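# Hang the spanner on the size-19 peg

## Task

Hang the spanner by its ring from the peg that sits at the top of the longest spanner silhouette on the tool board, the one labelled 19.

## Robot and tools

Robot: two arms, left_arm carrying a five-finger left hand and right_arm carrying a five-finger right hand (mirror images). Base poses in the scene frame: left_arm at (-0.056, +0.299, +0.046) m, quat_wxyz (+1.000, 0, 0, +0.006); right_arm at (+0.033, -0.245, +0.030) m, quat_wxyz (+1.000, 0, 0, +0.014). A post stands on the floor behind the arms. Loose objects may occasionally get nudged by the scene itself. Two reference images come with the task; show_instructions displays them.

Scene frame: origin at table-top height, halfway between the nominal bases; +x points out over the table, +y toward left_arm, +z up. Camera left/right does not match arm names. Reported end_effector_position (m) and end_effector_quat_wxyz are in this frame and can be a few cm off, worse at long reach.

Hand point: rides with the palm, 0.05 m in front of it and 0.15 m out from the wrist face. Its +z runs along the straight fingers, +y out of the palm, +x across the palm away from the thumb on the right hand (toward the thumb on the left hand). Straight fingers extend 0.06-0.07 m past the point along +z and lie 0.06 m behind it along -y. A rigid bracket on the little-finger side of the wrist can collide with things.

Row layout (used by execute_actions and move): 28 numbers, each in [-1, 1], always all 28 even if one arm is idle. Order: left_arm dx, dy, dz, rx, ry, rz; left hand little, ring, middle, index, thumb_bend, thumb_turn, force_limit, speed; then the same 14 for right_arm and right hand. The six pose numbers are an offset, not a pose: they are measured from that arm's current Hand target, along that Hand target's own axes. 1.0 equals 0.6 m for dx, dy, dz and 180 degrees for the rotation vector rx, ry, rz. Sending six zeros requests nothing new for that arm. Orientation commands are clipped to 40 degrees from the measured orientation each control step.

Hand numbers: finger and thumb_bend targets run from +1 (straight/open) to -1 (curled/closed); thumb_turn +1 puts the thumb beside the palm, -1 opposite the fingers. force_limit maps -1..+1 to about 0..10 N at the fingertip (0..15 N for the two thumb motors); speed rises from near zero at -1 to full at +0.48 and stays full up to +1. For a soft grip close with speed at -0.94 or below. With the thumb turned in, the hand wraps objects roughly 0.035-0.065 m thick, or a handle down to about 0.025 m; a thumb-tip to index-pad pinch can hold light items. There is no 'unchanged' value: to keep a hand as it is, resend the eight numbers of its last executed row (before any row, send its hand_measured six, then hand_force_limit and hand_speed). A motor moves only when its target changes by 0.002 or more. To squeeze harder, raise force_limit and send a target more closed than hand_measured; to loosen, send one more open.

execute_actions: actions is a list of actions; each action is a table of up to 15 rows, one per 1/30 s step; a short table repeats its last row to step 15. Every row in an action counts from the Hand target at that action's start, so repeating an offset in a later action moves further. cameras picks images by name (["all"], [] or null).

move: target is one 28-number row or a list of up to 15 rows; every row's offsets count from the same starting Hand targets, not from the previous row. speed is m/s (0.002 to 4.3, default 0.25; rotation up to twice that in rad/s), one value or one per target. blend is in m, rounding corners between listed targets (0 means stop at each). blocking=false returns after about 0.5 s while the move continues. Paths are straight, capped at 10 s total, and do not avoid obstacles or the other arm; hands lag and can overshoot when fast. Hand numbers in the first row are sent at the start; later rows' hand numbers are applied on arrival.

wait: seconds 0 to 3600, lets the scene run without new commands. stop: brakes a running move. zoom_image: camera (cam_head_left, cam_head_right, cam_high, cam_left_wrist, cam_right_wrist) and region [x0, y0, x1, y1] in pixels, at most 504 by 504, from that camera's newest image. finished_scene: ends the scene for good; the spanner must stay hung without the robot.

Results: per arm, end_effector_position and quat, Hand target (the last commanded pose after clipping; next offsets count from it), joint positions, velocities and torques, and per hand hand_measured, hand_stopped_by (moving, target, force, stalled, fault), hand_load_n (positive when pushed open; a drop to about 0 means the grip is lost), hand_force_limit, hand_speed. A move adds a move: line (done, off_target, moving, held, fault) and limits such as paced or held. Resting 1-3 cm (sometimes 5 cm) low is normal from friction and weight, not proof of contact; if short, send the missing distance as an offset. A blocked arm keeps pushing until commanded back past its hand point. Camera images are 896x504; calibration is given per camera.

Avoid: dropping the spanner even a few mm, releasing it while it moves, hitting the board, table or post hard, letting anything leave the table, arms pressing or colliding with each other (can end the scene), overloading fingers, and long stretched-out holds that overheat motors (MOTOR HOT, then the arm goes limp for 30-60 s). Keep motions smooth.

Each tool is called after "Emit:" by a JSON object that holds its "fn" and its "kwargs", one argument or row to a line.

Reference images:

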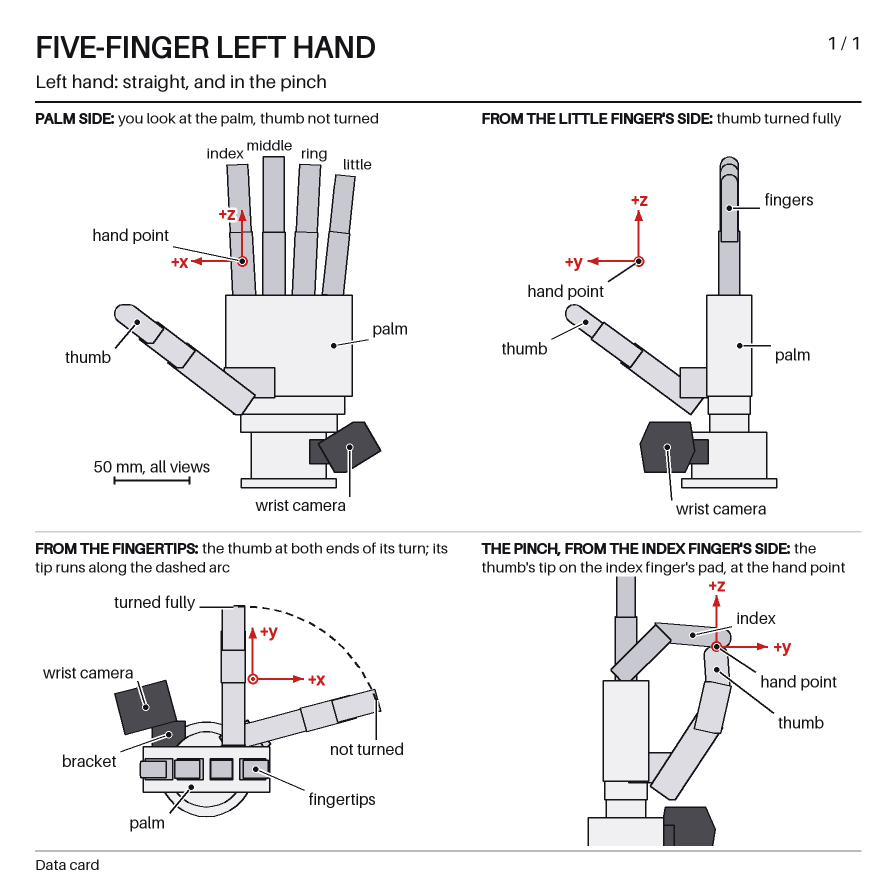

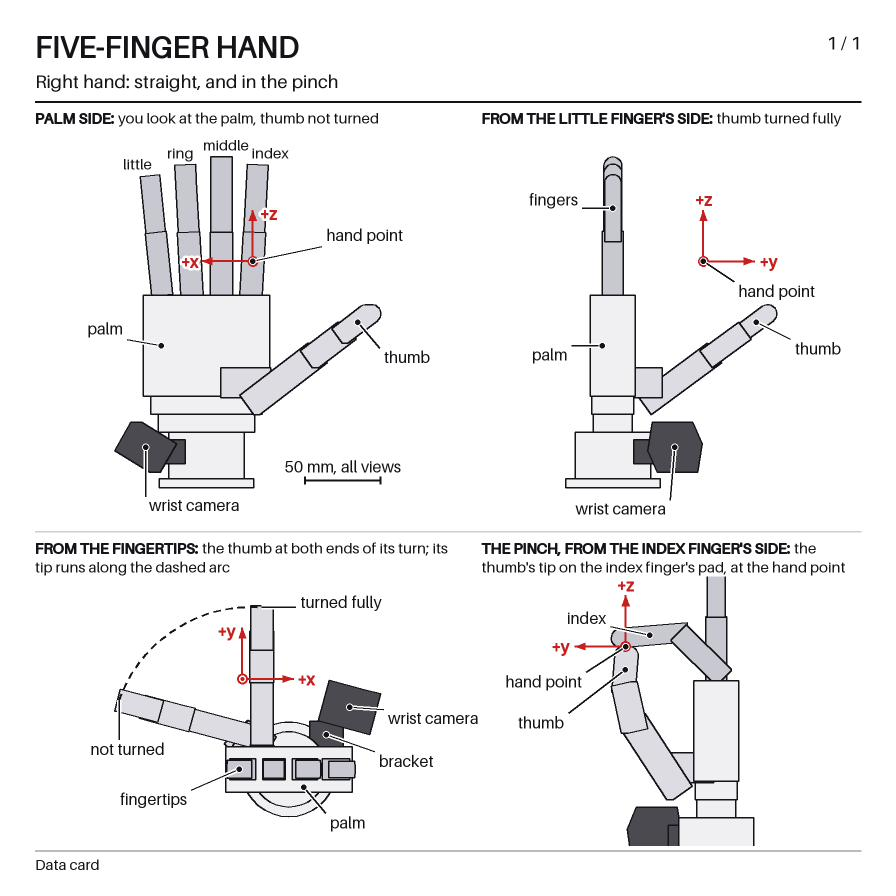

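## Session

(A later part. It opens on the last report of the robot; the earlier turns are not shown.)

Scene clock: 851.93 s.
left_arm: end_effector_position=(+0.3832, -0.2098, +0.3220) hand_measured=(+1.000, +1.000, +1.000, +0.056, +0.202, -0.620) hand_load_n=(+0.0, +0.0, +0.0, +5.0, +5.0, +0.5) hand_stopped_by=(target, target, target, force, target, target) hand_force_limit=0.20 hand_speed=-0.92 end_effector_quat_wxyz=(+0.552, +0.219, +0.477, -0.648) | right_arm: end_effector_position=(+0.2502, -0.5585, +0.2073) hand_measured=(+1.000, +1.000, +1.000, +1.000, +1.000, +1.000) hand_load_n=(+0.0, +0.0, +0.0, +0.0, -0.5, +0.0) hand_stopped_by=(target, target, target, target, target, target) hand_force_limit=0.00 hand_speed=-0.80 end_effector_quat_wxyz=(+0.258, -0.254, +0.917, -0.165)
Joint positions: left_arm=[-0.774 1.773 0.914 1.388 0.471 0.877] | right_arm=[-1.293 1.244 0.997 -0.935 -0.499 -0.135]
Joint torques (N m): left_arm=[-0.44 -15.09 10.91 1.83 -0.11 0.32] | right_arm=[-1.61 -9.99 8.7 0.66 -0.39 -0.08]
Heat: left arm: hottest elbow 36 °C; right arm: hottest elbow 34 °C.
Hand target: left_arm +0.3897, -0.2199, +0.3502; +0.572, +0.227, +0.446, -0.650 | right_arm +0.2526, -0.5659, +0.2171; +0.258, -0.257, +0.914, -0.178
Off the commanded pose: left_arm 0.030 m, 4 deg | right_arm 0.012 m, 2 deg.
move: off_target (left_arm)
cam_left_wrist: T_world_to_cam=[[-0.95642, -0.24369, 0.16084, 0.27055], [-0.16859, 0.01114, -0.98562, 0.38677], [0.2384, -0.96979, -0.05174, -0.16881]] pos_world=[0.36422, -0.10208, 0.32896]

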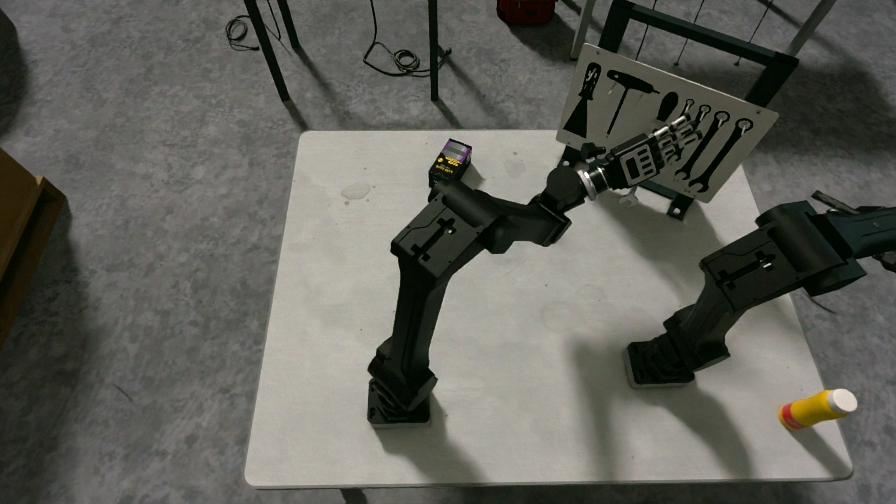

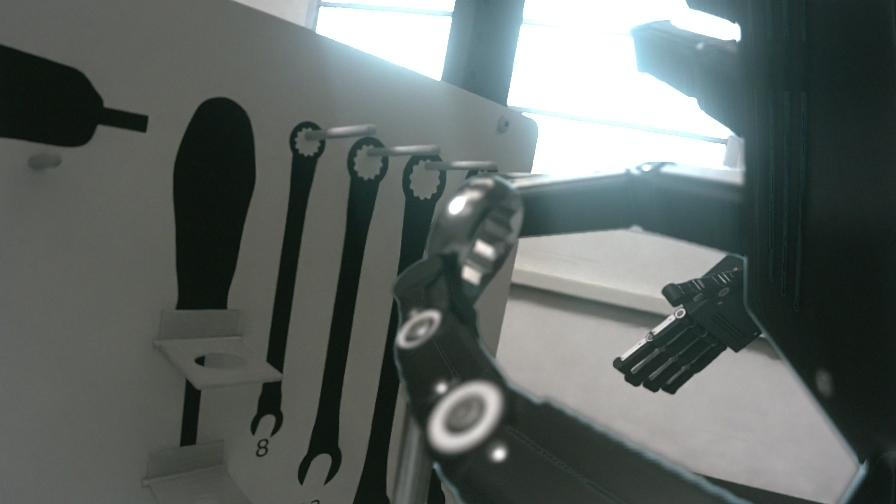

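Emit:
{"fn": "move", "kwargs": {
  "target": [0.0683,-0.0908,0.1688,0.1009,0.0253,0.0092,1,1,1,0.0,0.2,-0.62,0.2,-0.92,0,0,0,0,0,0,1,1,1,1,1,1,0,-0.8],
  "speed": 0.06,
  "cameras": ["all"]
}}

Scene clock: 864.30 s.
left_arm: end_effector_position=(+0.3459, -0.3190, +0.3599) hand_measured=(+1.000, +1.000, +1.000, +0.056, +0.202, -0.620) hand_load_n=(+0.0, +0.0, +0.0, +5.0, +5.0, +0.5) hand_stopped_by=(target, target, target, force, target, target) hand_force_limit=0.20 hand_speed=-0.92 end_effector_quat_wxyz=(-0.505, -0.340, -0.382, +0.695) | right_arm: end_effector_position=(+0.2502, -0.5585, +0.2073) hand_measured=(+1.000, +1.000, +1.000, +1.000, +1.000, +1.000) hand_load_n=(+0.0, +0.0, +0.0, -0.5, -0.5, +0.0) hand_stopped_by=(target, target, target, target, target, target) hand_force_limit=0.00 hand_speed=-0.80 end_effector_quat_wxyz=(+0.258, -0.254, +0.917, -0.165)
Joint positions: left_arm=[-0.864 1.919 1.204 1.388 0.698 0.884] | right_arm=[-1.293 1.244 0.997 -0.935 -0.499 -0.135]
Joint torques (N m): left_arm=[-0.56 -18.55 11.89 0.7 -0.26 0.26] | right_arm=[-1.32 -9.99 8.72 0.65 -0.37 -0.08]
Heat: left arm: hottest elbow 37 °C; right arm: hottest elbow 34 °C.
Hand target: left_arm +0.3502, -0.3298, +0.3851; -0.520, -0.346, -0.357, +0.695 | right_arm +0.2526, -0.5659, +0.2171; +0.258, -0.257, +0.914, -0.178
Off the commanded pose: left_arm 0.028 m, 3 deg | right_arm 0.012 m, 2 deg.
move: off_target (left_arm)
cam_left_wrist: T_world_to_cam=[[-0.9991, 0.02676, -0.03282, 0.37298], [0.03325, 0.01605, -0.99932, 0.35567], [-0.02621, -0.99951, -0.01692, -0.19437]] pos_world=[0.35573, -0.20996, 0.36438]

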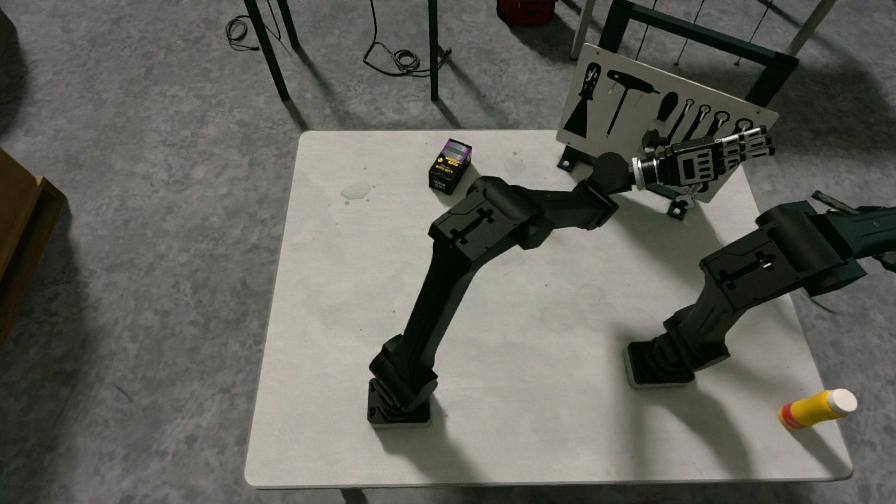

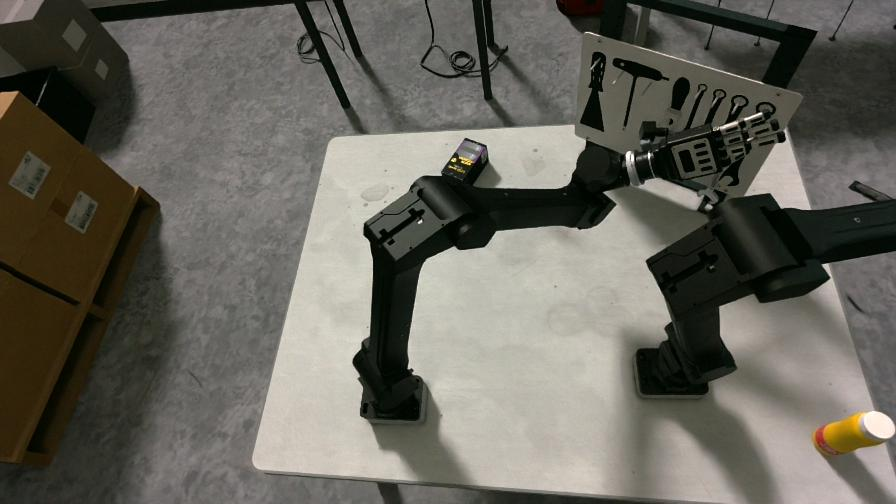

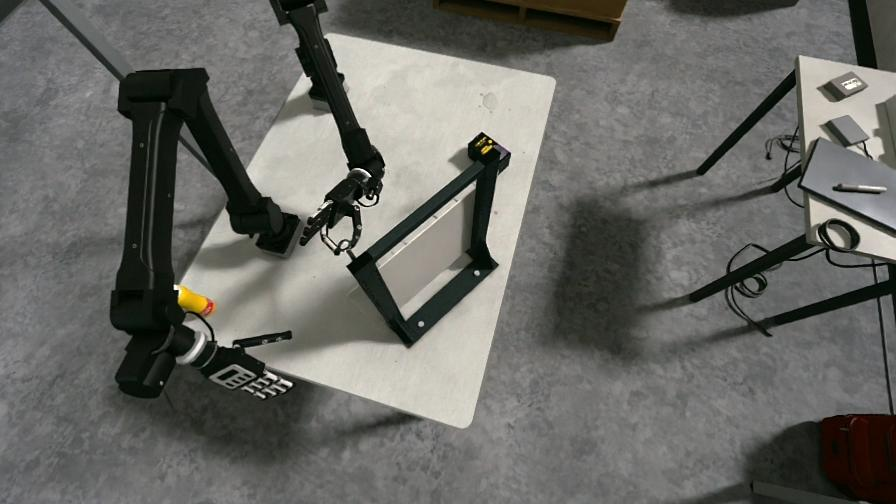

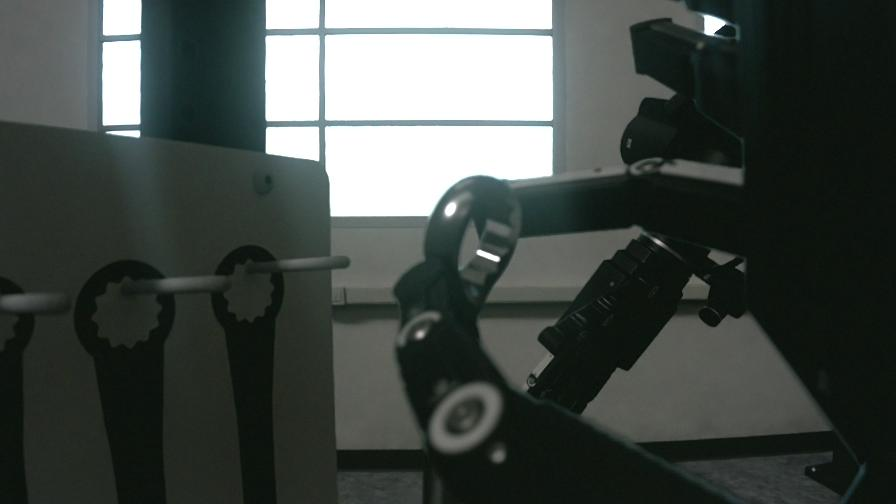

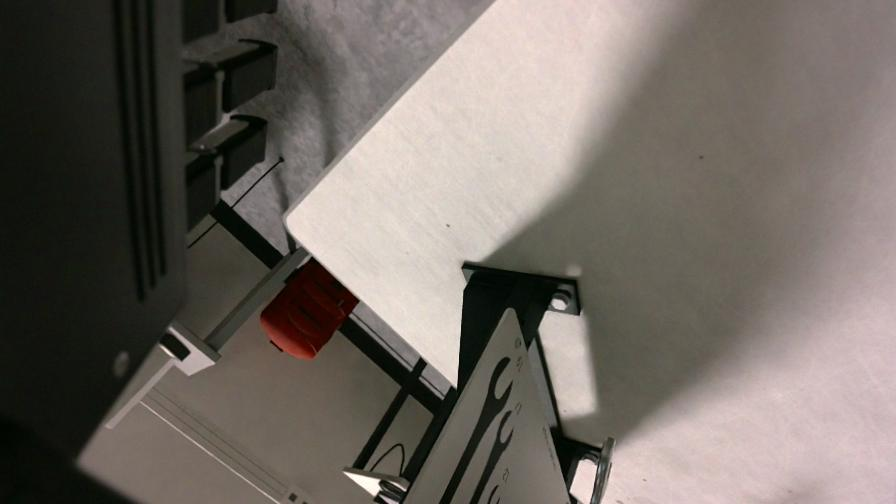

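Emit:
{"fn": "zoom_image", "kwargs": {
  "camera": "cam_left_wrist",
  "region": [380, 140, 580, 340]
}}

Emit:
{"fn": "zoom_image", "kwargs": {
  "camera": "cam_high",
  "region": [280, 140, 480, 360]
}}

Emit:
{"fn": "zoom_image", "kwargs": {
  "camera": "cam_head_right",
  "region": [560, 60, 820, 230]
}}

Scaled by 2.520 from the camera's image (finer frame: 1280x720).

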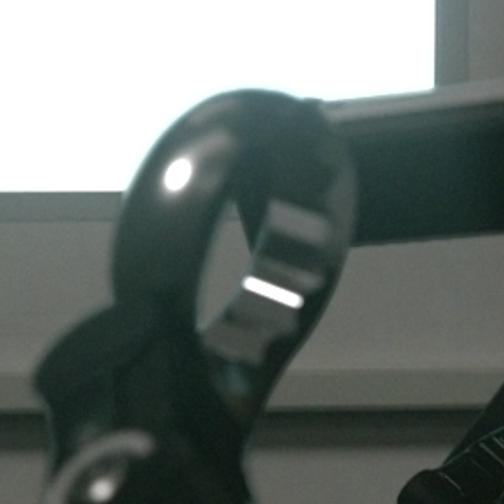

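Scaled by 2.291 from the camera's image (finer frame: 1280x720).

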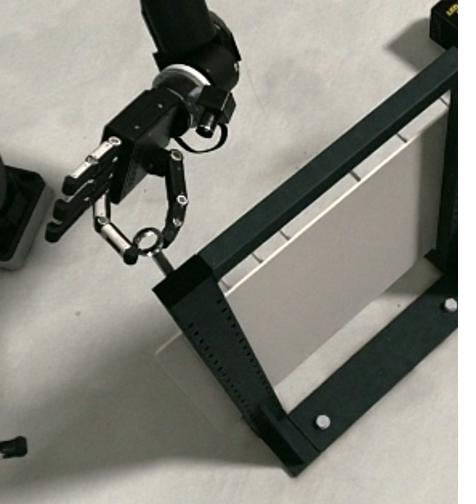

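Scaled by 1.938 from the camera's image (finer frame: 1280x720).

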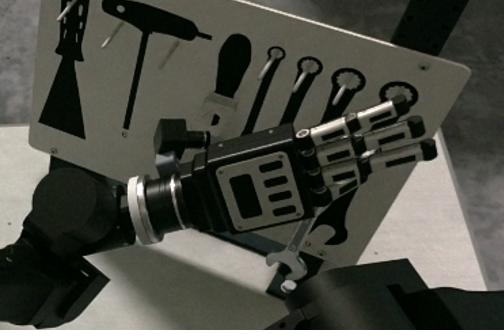

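Emit:
{"fn": "zoom_image", "kwargs": {
  "camera": "cam_high",
  "region": [320, 210, 440, 290]
}}

Emit:
{"fn": "zoom_image", "kwargs": {
  "camera": "cam_head_left",
  "region": [680, 90, 800, 200]
}}

Emit:
{"fn": "zoom_image", "kwargs": {
  "camera": "cam_head_right",
  "region": [690, 70, 810, 180]
}}

Scaled by 4.200 from the camera's image (finer frame: 1280x720).

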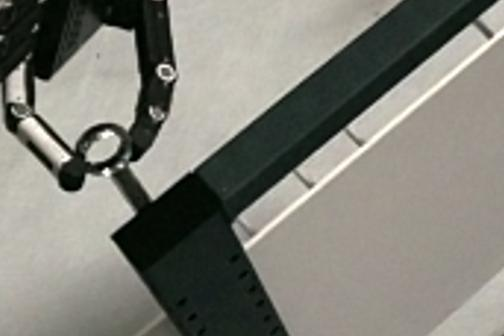

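Scaled by 4.200 from the camera's image (finer frame: 1280x720).

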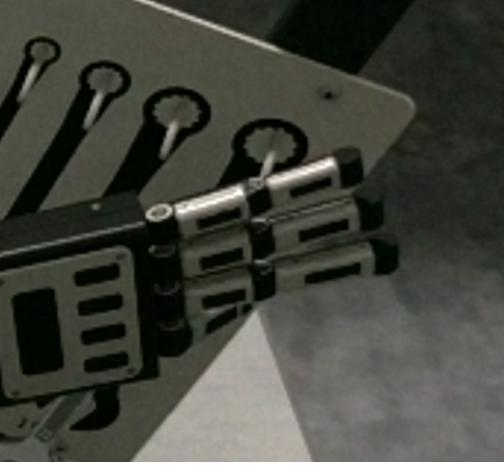

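Scaled by 4.200 from the camera's image (finer frame: 1280x720).

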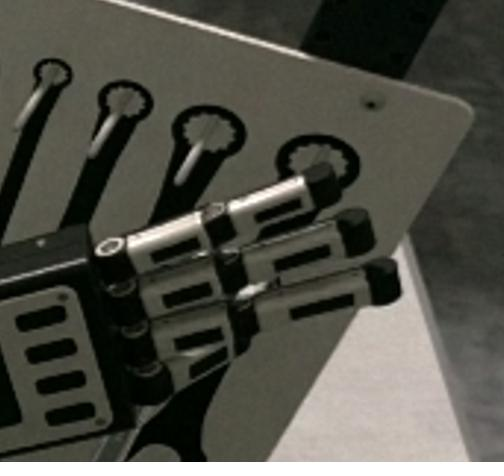

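Emit:
{"fn": "move", "kwargs": {
  "target": [0.0213,0.0165,0.0271,0,0,0,1,1,1,0.0,0.2,-0.62,0.2,-0.92,0,0,0,0,0,0,1,1,1,1,1,1,0,-0.8],
  "speed": 0.05,
  "cameras": ["cam_left_wrist","cam_high"]
}}

Scene clock: 934.00 s.
left_arm: end_effector_position=(+0.3500, -0.3415, +0.3531) hand_measured=(+1.000, +1.000, +1.000, +0.056, +0.202, -0.620) hand_load_n=(+0.0, +0.0, +0.0, +5.0, +5.5, +1.0) hand_stopped_by=(target, target, target, force, target, target) hand_force_limit=0.20 hand_speed=-0.92 end_effector_quat_wxyz=(-0.502, -0.342, -0.382, +0.696) | right_arm: end_effector_position=(+0.2502, -0.5585, +0.2073) hand_measured=(+1.000, +1.000, +1.000, +1.000, +1.000, +1.000) hand_load_n=(+0.0, +0.0, +0.0, +0.0, -0.5, +0.0) hand_stopped_by=(target, target, target, target, target, target) hand_force_limit=0.00 hand_speed=-0.80 end_effector_quat_wxyz=(+0.258, -0.254, +0.917, -0.165)
Joint positions: left_arm=[-0.882 1.968 1.267 1.363 0.687 0.896] | right_arm=[-1.293 1.244 0.997 -0.935 -0.499 -0.135]
Joint torques (N m): left_arm=[-0.38 -19.25 12.11 0.65 -0.37 0.29] | right_arm=[-1.49 -9.99 8.69 0.73 -0.37 -0.08]
Heat: left arm: hottest elbow 42 °C; right arm: hottest elbow 35 °C.
Hand target: left_arm +0.3552, -0.3517, +0.3811; -0.520, -0.346, -0.357, +0.695 | right_arm +0.2526, -0.5659, +0.2171; +0.258, -0.257, +0.914, -0.178
Off the commanded pose: left_arm 0.030 m, 4 deg | right_arm 0.012 m, 2 deg.
move: off_target (left_arm)
cam_left_wrist: T_world_to_cam=[[-0.999, 0.03201, -0.03115, 0.37854], [0.03175, 0.01853, -0.99932, 0.3505], [-0.03141, -0.99932, -0.01953, -0.21399]] pos_world=[0.36031, -0.23246, 0.35787]
Images, in order (width x height): cam_high 896x504, cam_left_wrist 896x504.

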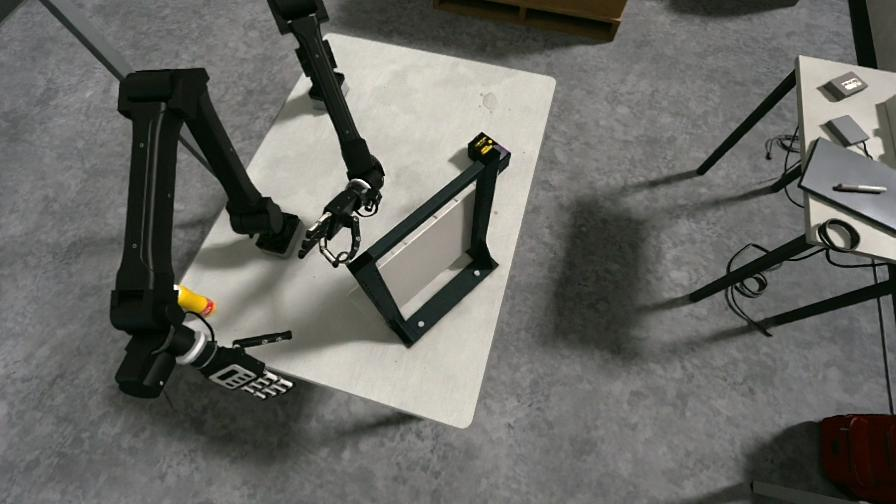

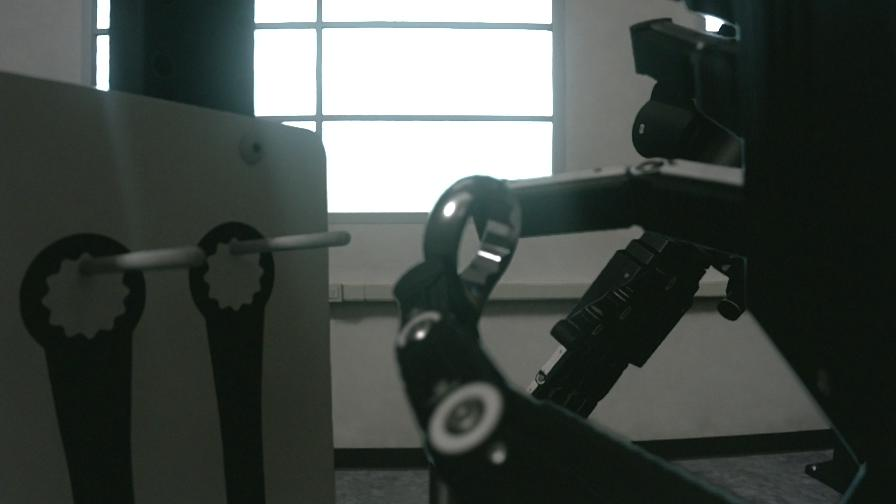

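Emit:
{"fn": "zoom_image", "kwargs": {
  "camera": "cam_high",
  "region": [290, 210, 410, 290]
}}

Emit:
{"fn": "zoom_image", "kwargs": {
  "camera": "cam_left_wrist",
  "region": [180, 160, 540, 340]
}}

Scaled by 4.200 from the camera's image (finer frame: 1280x720).

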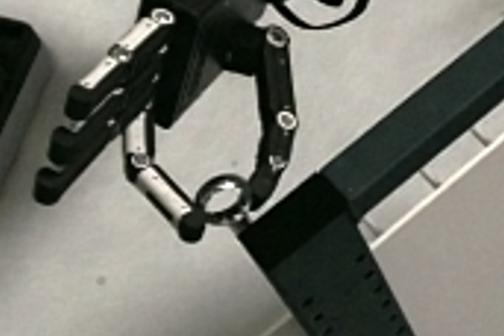

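Scaled by 1.400 from the camera's image (finer frame: 1280x720).

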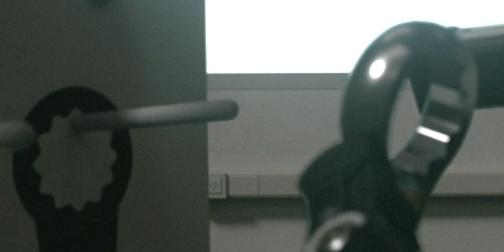

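Emit:
{"fn": "move", "kwargs": {
  "target": [-0.0019,0.0319,0.0119,0,0,0,1,1,1,0.0,0.2,-0.62,0.2,-0.92,0,0,0,0,0,0,1,1,1,1,1,1,0,-0.8],
  "speed": 0.04,
  "cameras": ["cam_left_wrist","cam_high"]
}}

Emit:
{"fn": "zoom_image", "kwargs": {
  "camera": "cam_high",
  "region": [300, 220, 390, 280]
}}

Emit:
{"fn": "zoom_image", "kwargs": {
  "camera": "cam_left_wrist",
  "region": [340, 160, 560, 340]
}}

Scene clock: 971.83 s.
left_arm: end_effector_position=(+0.3609, -0.3561, +0.3563) hand_measured=(+1.000, +1.000, +1.000, +0.056, +0.202, -0.620) hand_load_n=(+0.0, +0.0, +0.0, +5.0, +5.0, +1.0) hand_stopped_by=(target, target, target, force, target, target) hand_force_limit=0.20 hand_speed=-0.92 end_effector_quat_wxyz=(-0.503, -0.345, -0.378, +0.697) | right_arm: end_effector_position=(+0.2502, -0.5585, +0.2073) hand_measured=(+1.000, +1.000, +1.000, +1.000, +1.000, +1.000) hand_load_n=(+0.0, -0.5, +0.0, +0.0, +0.0, +0.0) hand_stopped_by=(target, target, target, target, target, target) hand_force_limit=0.00 hand_speed=-0.80 end_effector_quat_wxyz=(+0.258, -0.254, +0.917, -0.165)
Joint positions: left_arm=[-0.882 2.004 1.336 1.337 0.694 0.896] | right_arm=[-1.293 1.244 0.997 -0.935 -0.499 -0.135]
Joint torques (N m): left_arm=[0.67 -20.25 12.3 0.57 -0.26 0.19] | right_arm=[-1.67 -9.99 8.72 0.68 -0.37 -0.1]
Heat: left arm: hottest elbow 42 °C; right arm: hottest elbow 35 °C.
Hand target: left_arm +0.3732, -0.3613, +0.3829; -0.520, -0.346, -0.357, +0.695 | right_arm +0.2526, -0.5659, +0.2171; +0.258, -0.257, +0.914, -0.178
Off the commanded pose: left_arm 0.030 m, 3 deg | right_arm 0.012 m, 2 deg.
move: off_target (left_arm)
cam_left_wrist: T_world_to_cam=[[-0.99854, 0.03666, -0.03967, 0.39453], [0.04026, 0.01536, -0.99907, 0.34937], [-0.03602, -0.99921, -0.01681, -0.22751]] pos_world=[0.3717, -0.24716, 0.36087]
Images, in order (width x height): cam_high 896x504, cam_left_wrist 896x504.

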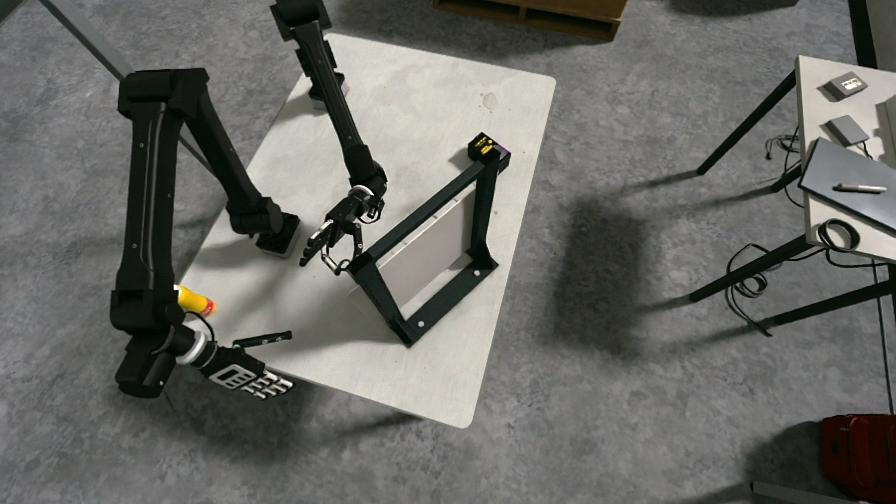

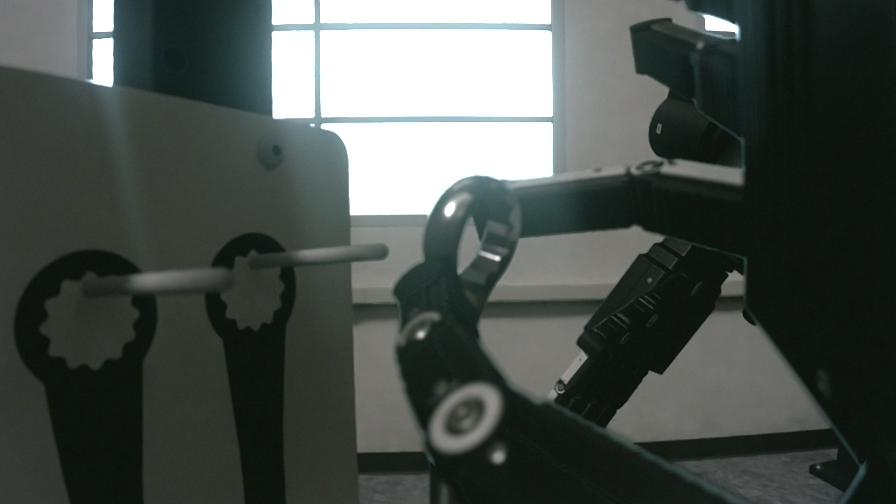

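Scaled by 5.600 from the camera's image (finer frame: 1280x720).

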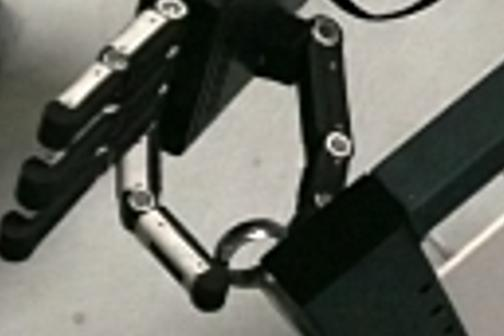

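Scaled by 2.291 from the camera's image (finer frame: 1280x720).

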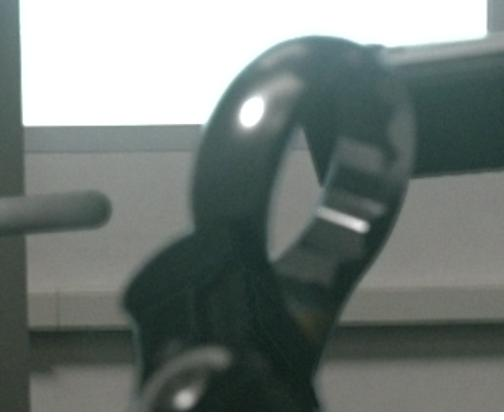

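Emit:
{"fn": "move", "kwargs": {
  "target": [-0.0114,0.0132,-0.0124,0,0,0,1,1,1,0.0,0.2,-0.62,0.2,-0.92,0,0,0,0,0,0,1,1,1,1,1,1,0,-0.8],
  "speed": 0.04,
  "cameras": ["cam_left_wrist","cam_high"]
}}

Emit:
{"fn": "zoom_image", "kwargs": {
  "camera": "cam_high",
  "region": [300, 220, 390, 280]
}}

Emit:
{"fn": "zoom_image", "kwargs": {
  "camera": "cam_left_wrist",
  "region": [340, 160, 560, 340]
}}

Scene clock: 989.47 s.
left_arm: end_effector_position=(+0.3745, -0.3460, +0.3548) hand_measured=(+1.000, +1.000, +1.000, +0.056, +0.202, -0.620) hand_load_n=(+0.0, +0.0, +0.0, +4.5, +5.5, +1.0) hand_stopped_by=(target, target, target, force, target, target) hand_force_limit=0.20 hand_speed=-0.92 end_effector_quat_wxyz=(-0.505, -0.345, -0.382, +0.693) | right_arm: end_effector_position=(+0.2502, -0.5585, +0.2073) hand_measured=(+1.000, +1.000, +1.000, +1.000, +1.000, +1.000) hand_load_n=(+0.0, +0.0, +0.0, +0.0, +0.0, -0.5) hand_stopped_by=(target, target, target, target, target, target) hand_force_limit=0.00 hand_speed=-0.80 end_effector_quat_wxyz=(+0.258, -0.254, +0.917, -0.165)
Joint positions: left_arm=[-0.856 2.004 1.336 1.337 0.71 0.888] | right_arm=[-1.293 1.244 0.997 -0.935 -0.499 -0.135]
Joint torques (N m): left_arm=[0.38 -20.31 12.57 0.94 -0.27 0.07] | right_arm=[-1.38 -9.88 8.77 0.68 -0.39 -0.08]
Heat: left arm: hottest elbow 46 °C; right arm: hottest elbow 35 °C.
Hand target: left_arm +0.3832, -0.3533, +0.3839; -0.520, -0.346, -0.357, +0.695 | right_arm +0.2526, -0.5659, +0.2171; +0.258, -0.257, +0.914, -0.178
Off the commanded pose: left_arm 0.031 m, 3 deg | right_arm 0.012 m, 2 deg.
move: off_target (left_arm)
cam_left_wrist: T_world_to_cam=[[-0.99885, 0.02775, -0.03921, 0.40458], [0.03986, 0.02303, -0.99894, 0.34991], [-0.02682, -0.99935, -0.02411, -0.21782]] pos_world=[0.38432, -0.23696, 0.36016]
Images, in order (width x height): cam_high 896x504, cam_left_wrist 896x504.

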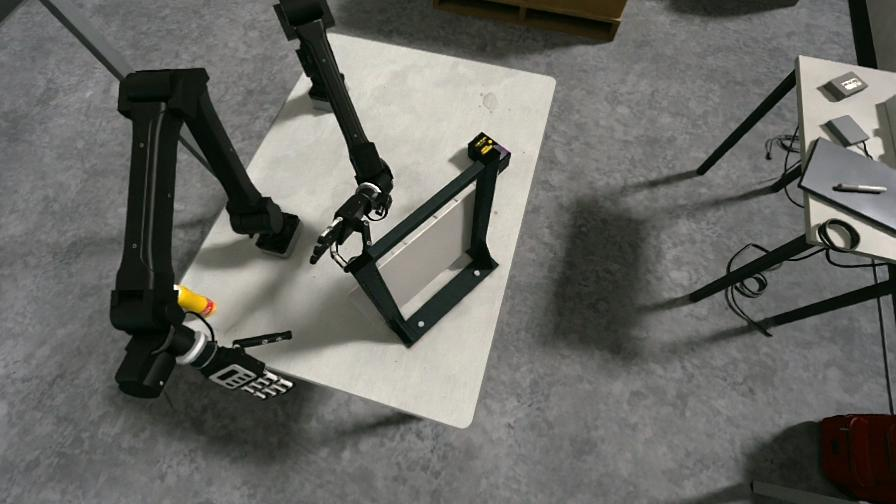

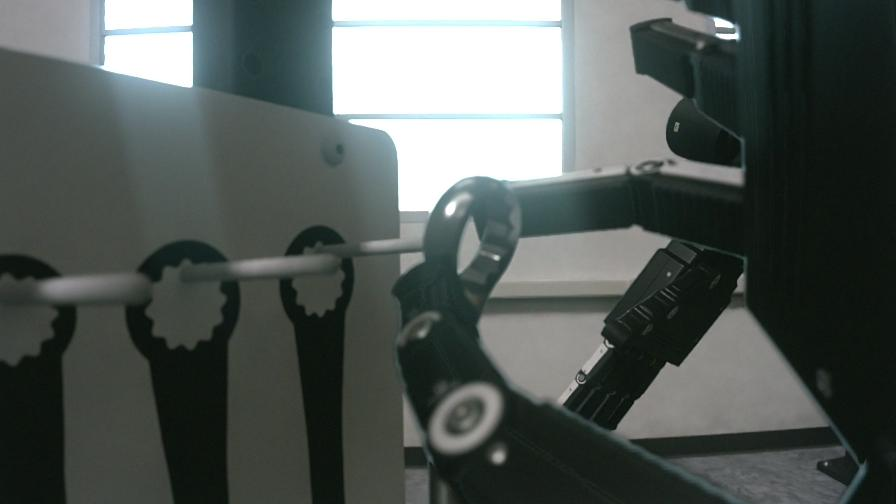

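Scaled by 5.600 from the camera's image (finer frame: 1280x720).

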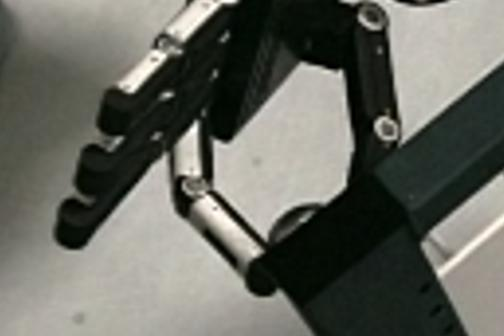

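Scaled by 2.291 from the camera's image (finer frame: 1280x720).

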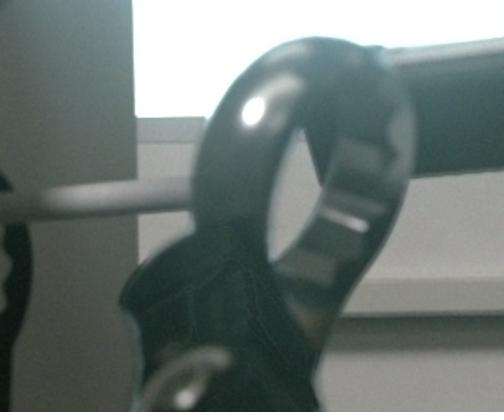

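Emit:
{"fn": "zoom_image", "kwargs": {
  "camera": "cam_high",
  "region": [360, 220, 430, 270]
}}

Scaled by 7.200 from the camera's image (finer frame: 1280x720).

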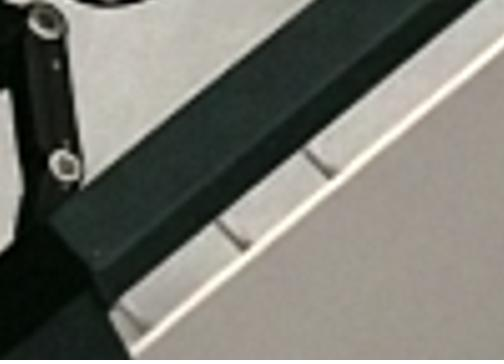

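Emit:
{"fn": "move", "kwargs": {
  "target": [0.0092,-0.0173,0.0107,0,0,0,1,1,1,0.0,0.2,-0.62,0.2,-0.92,0,0,0,0,0,0,1,1,1,1,1,1,0,-0.8],
  "speed": 0.04,
  "cameras": ["cam_left_wrist","cam_high","cam_head_left","cam_head_right"]
}}

Emit:
{"fn": "zoom_image", "kwargs": {
  "camera": "cam_high",
  "region": [320, 220, 410, 280]
}}

Emit:
{"fn": "zoom_image", "kwargs": {
  "camera": "cam_left_wrist",
  "region": [160, 160, 560, 340]
}}

Emit:
{"fn": "zoom_image", "kwargs": {
  "camera": "cam_head_right",
  "region": [690, 70, 810, 180]
}}

Scene clock: 1054.70 s.
left_arm: end_effector_position=(+0.3677, -0.3515, +0.3557) hand_measured=(+1.000, +1.000, +1.000, +0.056, +0.202, -0.620) hand_load_n=(+0.0, +0.0, +0.0, +4.5, +5.0, +0.5) hand_stopped_by=(target, target, target, force, target, target) hand_force_limit=0.20 hand_speed=-0.92 end_effector_quat_wxyz=(-0.503, -0.342, -0.381, +0.696) | right_arm: end_effector_position=(+0.2502, -0.5585, +0.2073) hand_measured=(+1.000, +1.000, +1.000, +1.000, +1.000, +1.000) hand_load_n=(+0.0, +0.0, +0.0, +0.0, +0.0, +0.0) hand_stopped_by=(target, target, target, target, target, target) hand_force_limit=0.00 hand_speed=-0.80 end_effector_quat_wxyz=(+0.258, -0.254, +0.917, -0.165)
Joint positions: left_arm=[-0.87 2.004 1.336 1.337 0.697 0.887] | right_arm=[-1.293 1.244 0.997 -0.935 -0.499 -0.135]
Joint torques (N m): left_arm=[-0.44 -20.95 11.63 0.66 -0.38 0.28] | right_arm=[-1.61 -9.93 8.72 0.7 -0.37 -0.08]
Heat: left arm: hottest elbow 51 °C; right arm: hottest elbow 35 °C.
Hand target: left_arm +0.3711, -0.3593, +0.3839; -0.520, -0.346, -0.357, +0.695 | right_arm +0.2526, -0.5659, +0.2171; +0.258, -0.257, +0.914, -0.178
Off the commanded pose: left_arm 0.029 m, 3 deg | right_arm 0.012 m, 2 deg.
move: off_target (left_arm)
cam_left_wrist: T_world_to_cam=[[-0.99896, 0.03181, -0.03268, 0.39711], [0.03325, 0.01758, -0.99929, 0.35181], [-0.03121, -0.99934, -0.01862, -0.22379]] pos_world=[0.37801, -0.24246, 0.36037]
Images, in order (width x height): cam_head_left 896x504, cam_head_right 896x504, cam_high 896x504, cam_left_wrist 896x504.

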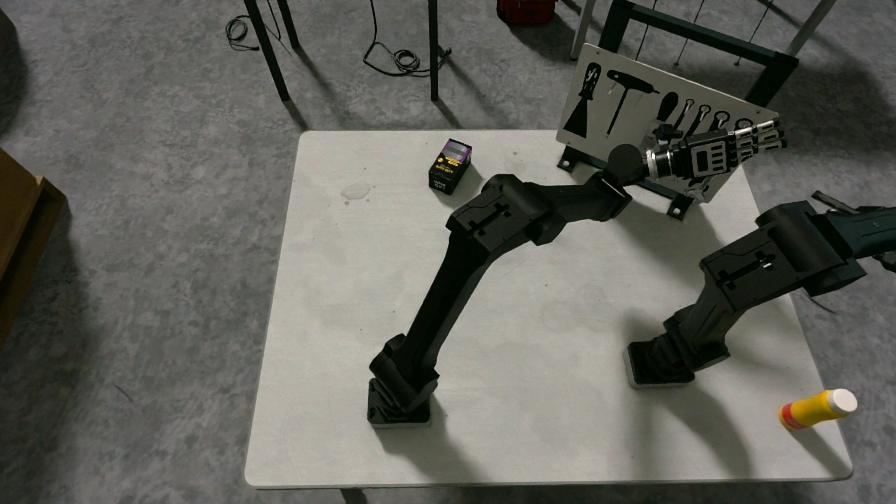

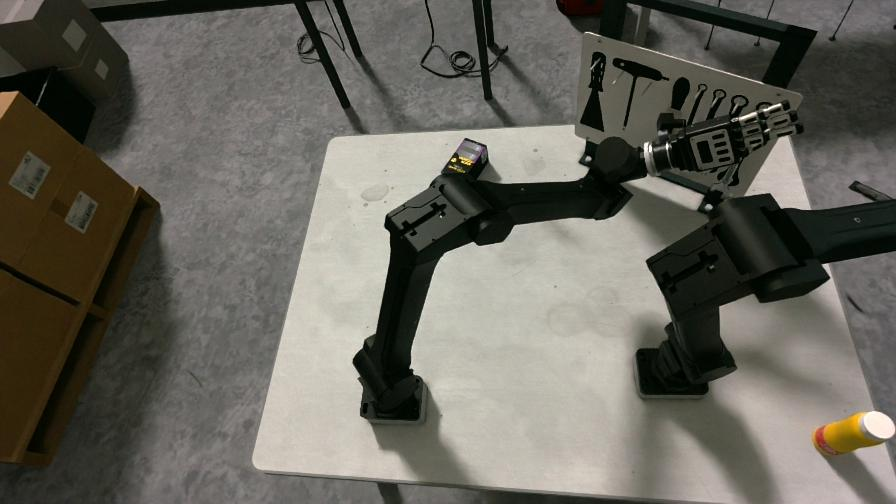

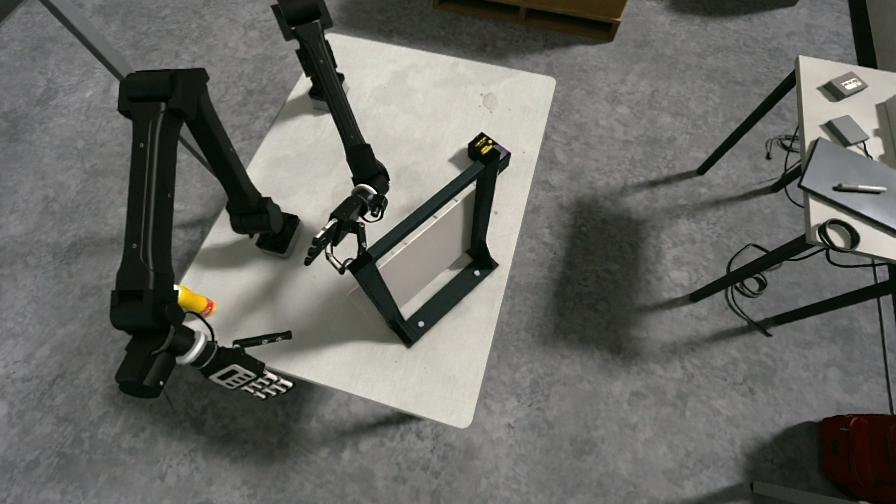

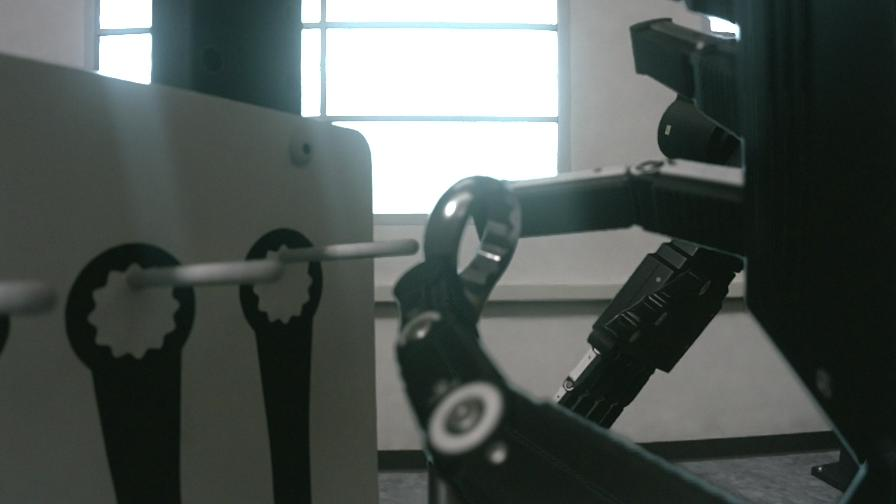

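Scaled by 5.600 from the camera's image (finer frame: 1280x720).

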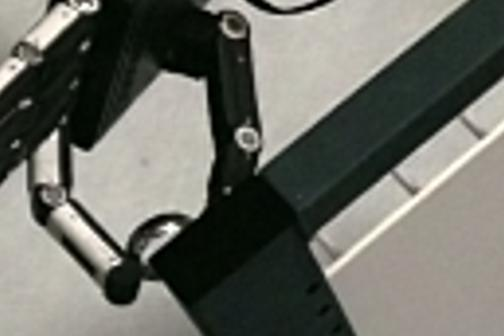

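Scaled by 1.260 from the camera's image (finer frame: 1280x720).

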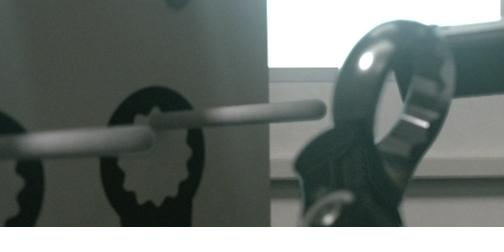

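Scaled by 4.200 from the camera's image (finer frame: 1280x720).

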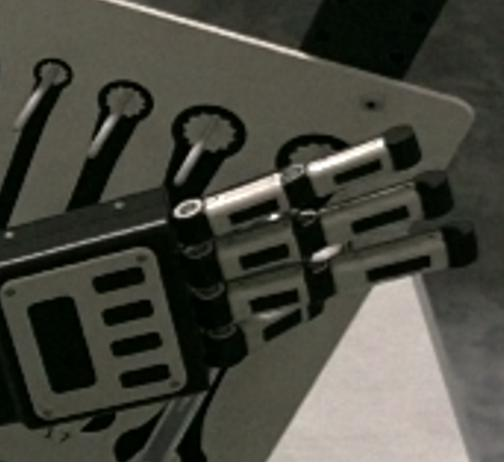

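Emit:
{"fn": "move", "kwargs": {
  "target": [-0.0035,0.0329,0.0030,0,0,0,1,1,1,0.0,0.2,-0.62,0.2,-0.92,0,0,0,0,0,0,1,1,1,1,1,1,0,-0.8],
  "speed": 0.03,
  "cameras": ["cam_left_wrist","cam_high"]
}}

Emit:
{"fn": "zoom_image", "kwargs": {
  "camera": "cam_high",
  "region": [320, 220, 410, 280]
}}

Emit:
{"fn": "zoom_image", "kwargs": {
  "camera": "cam_left_wrist",
  "region": [340, 160, 560, 340]
}}

Scene clock: 1076.77 s.
left_arm: end_effector_position=(+0.3792, -0.3585, +0.3572) hand_measured=(+1.000, +1.000, +1.000, +0.056, +0.202, -0.620) hand_load_n=(-0.5, +0.0, +0.0, +5.0, +5.5, +1.0) hand_stopped_by=(target, target, target, force, target, target) hand_force_limit=0.20 hand_speed=-0.92 end_effector_quat_wxyz=(-0.505, -0.345, -0.377, +0.695) | right_arm: end_effector_position=(+0.2502, -0.5585, +0.2073) hand_measured=(+1.000, +1.000, +1.000, +1.000, +1.000, +1.000) hand_load_n=(+0.0, +0.0, +0.0, +0.0, +0.0, +0.0) hand_stopped_by=(target, target, target, target, target, target) hand_force_limit=0.00 hand_speed=-0.80 end_effector_quat_wxyz=(+0.258, -0.254, +0.917, -0.165)
Joint positions: left_arm=[-0.863 2.033 1.386 1.326 0.708 0.887] | right_arm=[-1.293 1.244 0.997 -0.935 -0.499 -0.135]
Joint torques (N m): left_arm=[0.73 -20.72 12.53 0.53 -0.27 0.13] | right_arm=[-1.49 -10.11 8.69 0.7 -0.37 -0.08]
Heat: left arm: hottest elbow 50 °C; right arm: hottest elbow 35 °C.
Hand target: left_arm +0.3906, -0.3639, +0.3841; -0.520, -0.346, -0.357, +0.695 | right_arm +0.2526, -0.5659, +0.2171; +0.258, -0.257, +0.914, -0.178
Off the commanded pose: left_arm 0.030 m, 3 deg | right_arm 0.012 m, 2 deg.
move: off_target (left_arm)
cam_left_wrist: T_world_to_cam=[[-0.99848, 0.03271, -0.04446, 0.41315], [0.04496, 0.01465, -0.99888, 0.34741], [-0.03202, -0.99936, -0.0161, -0.231]] pos_world=[0.38951, -0.24946, 0.36167]
Images, in order (width x height): cam_high 896x504, cam_left_wrist 896x504.

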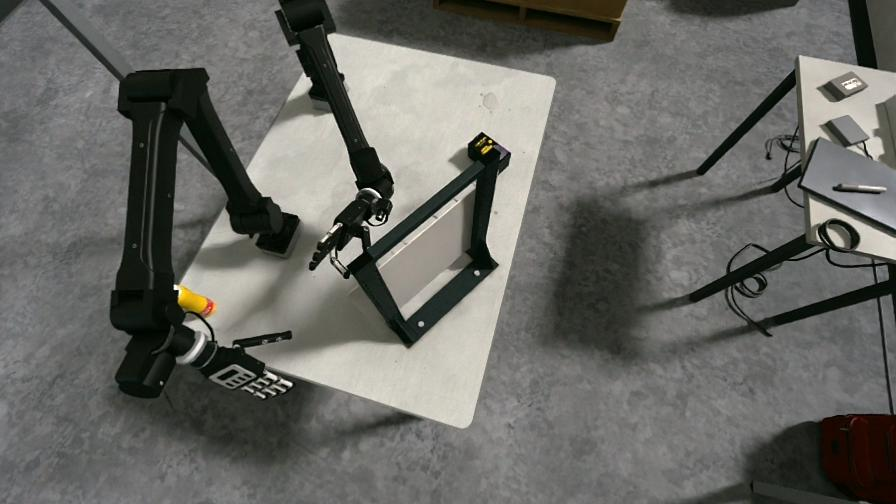

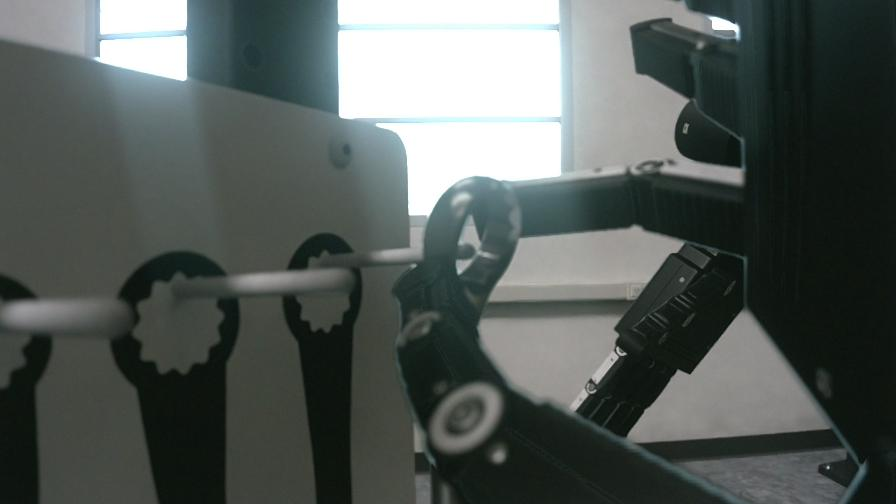

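Scaled by 5.600 from the camera's image (finer frame: 1280x720).

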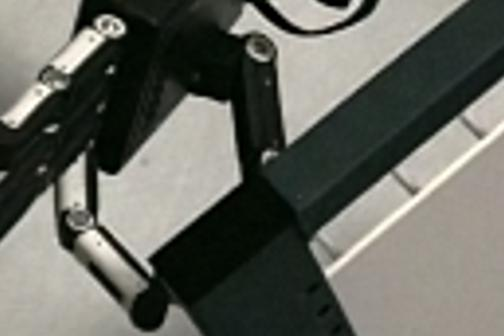

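Scaled by 2.291 from the camera's image (finer frame: 1280x720).

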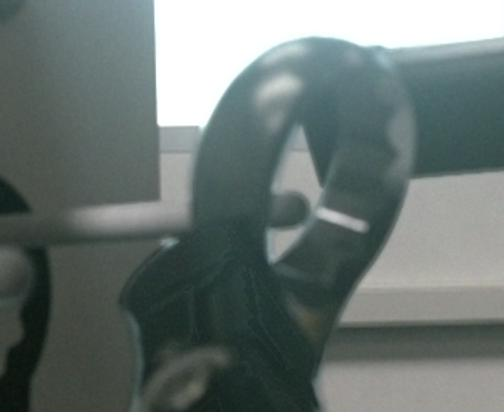

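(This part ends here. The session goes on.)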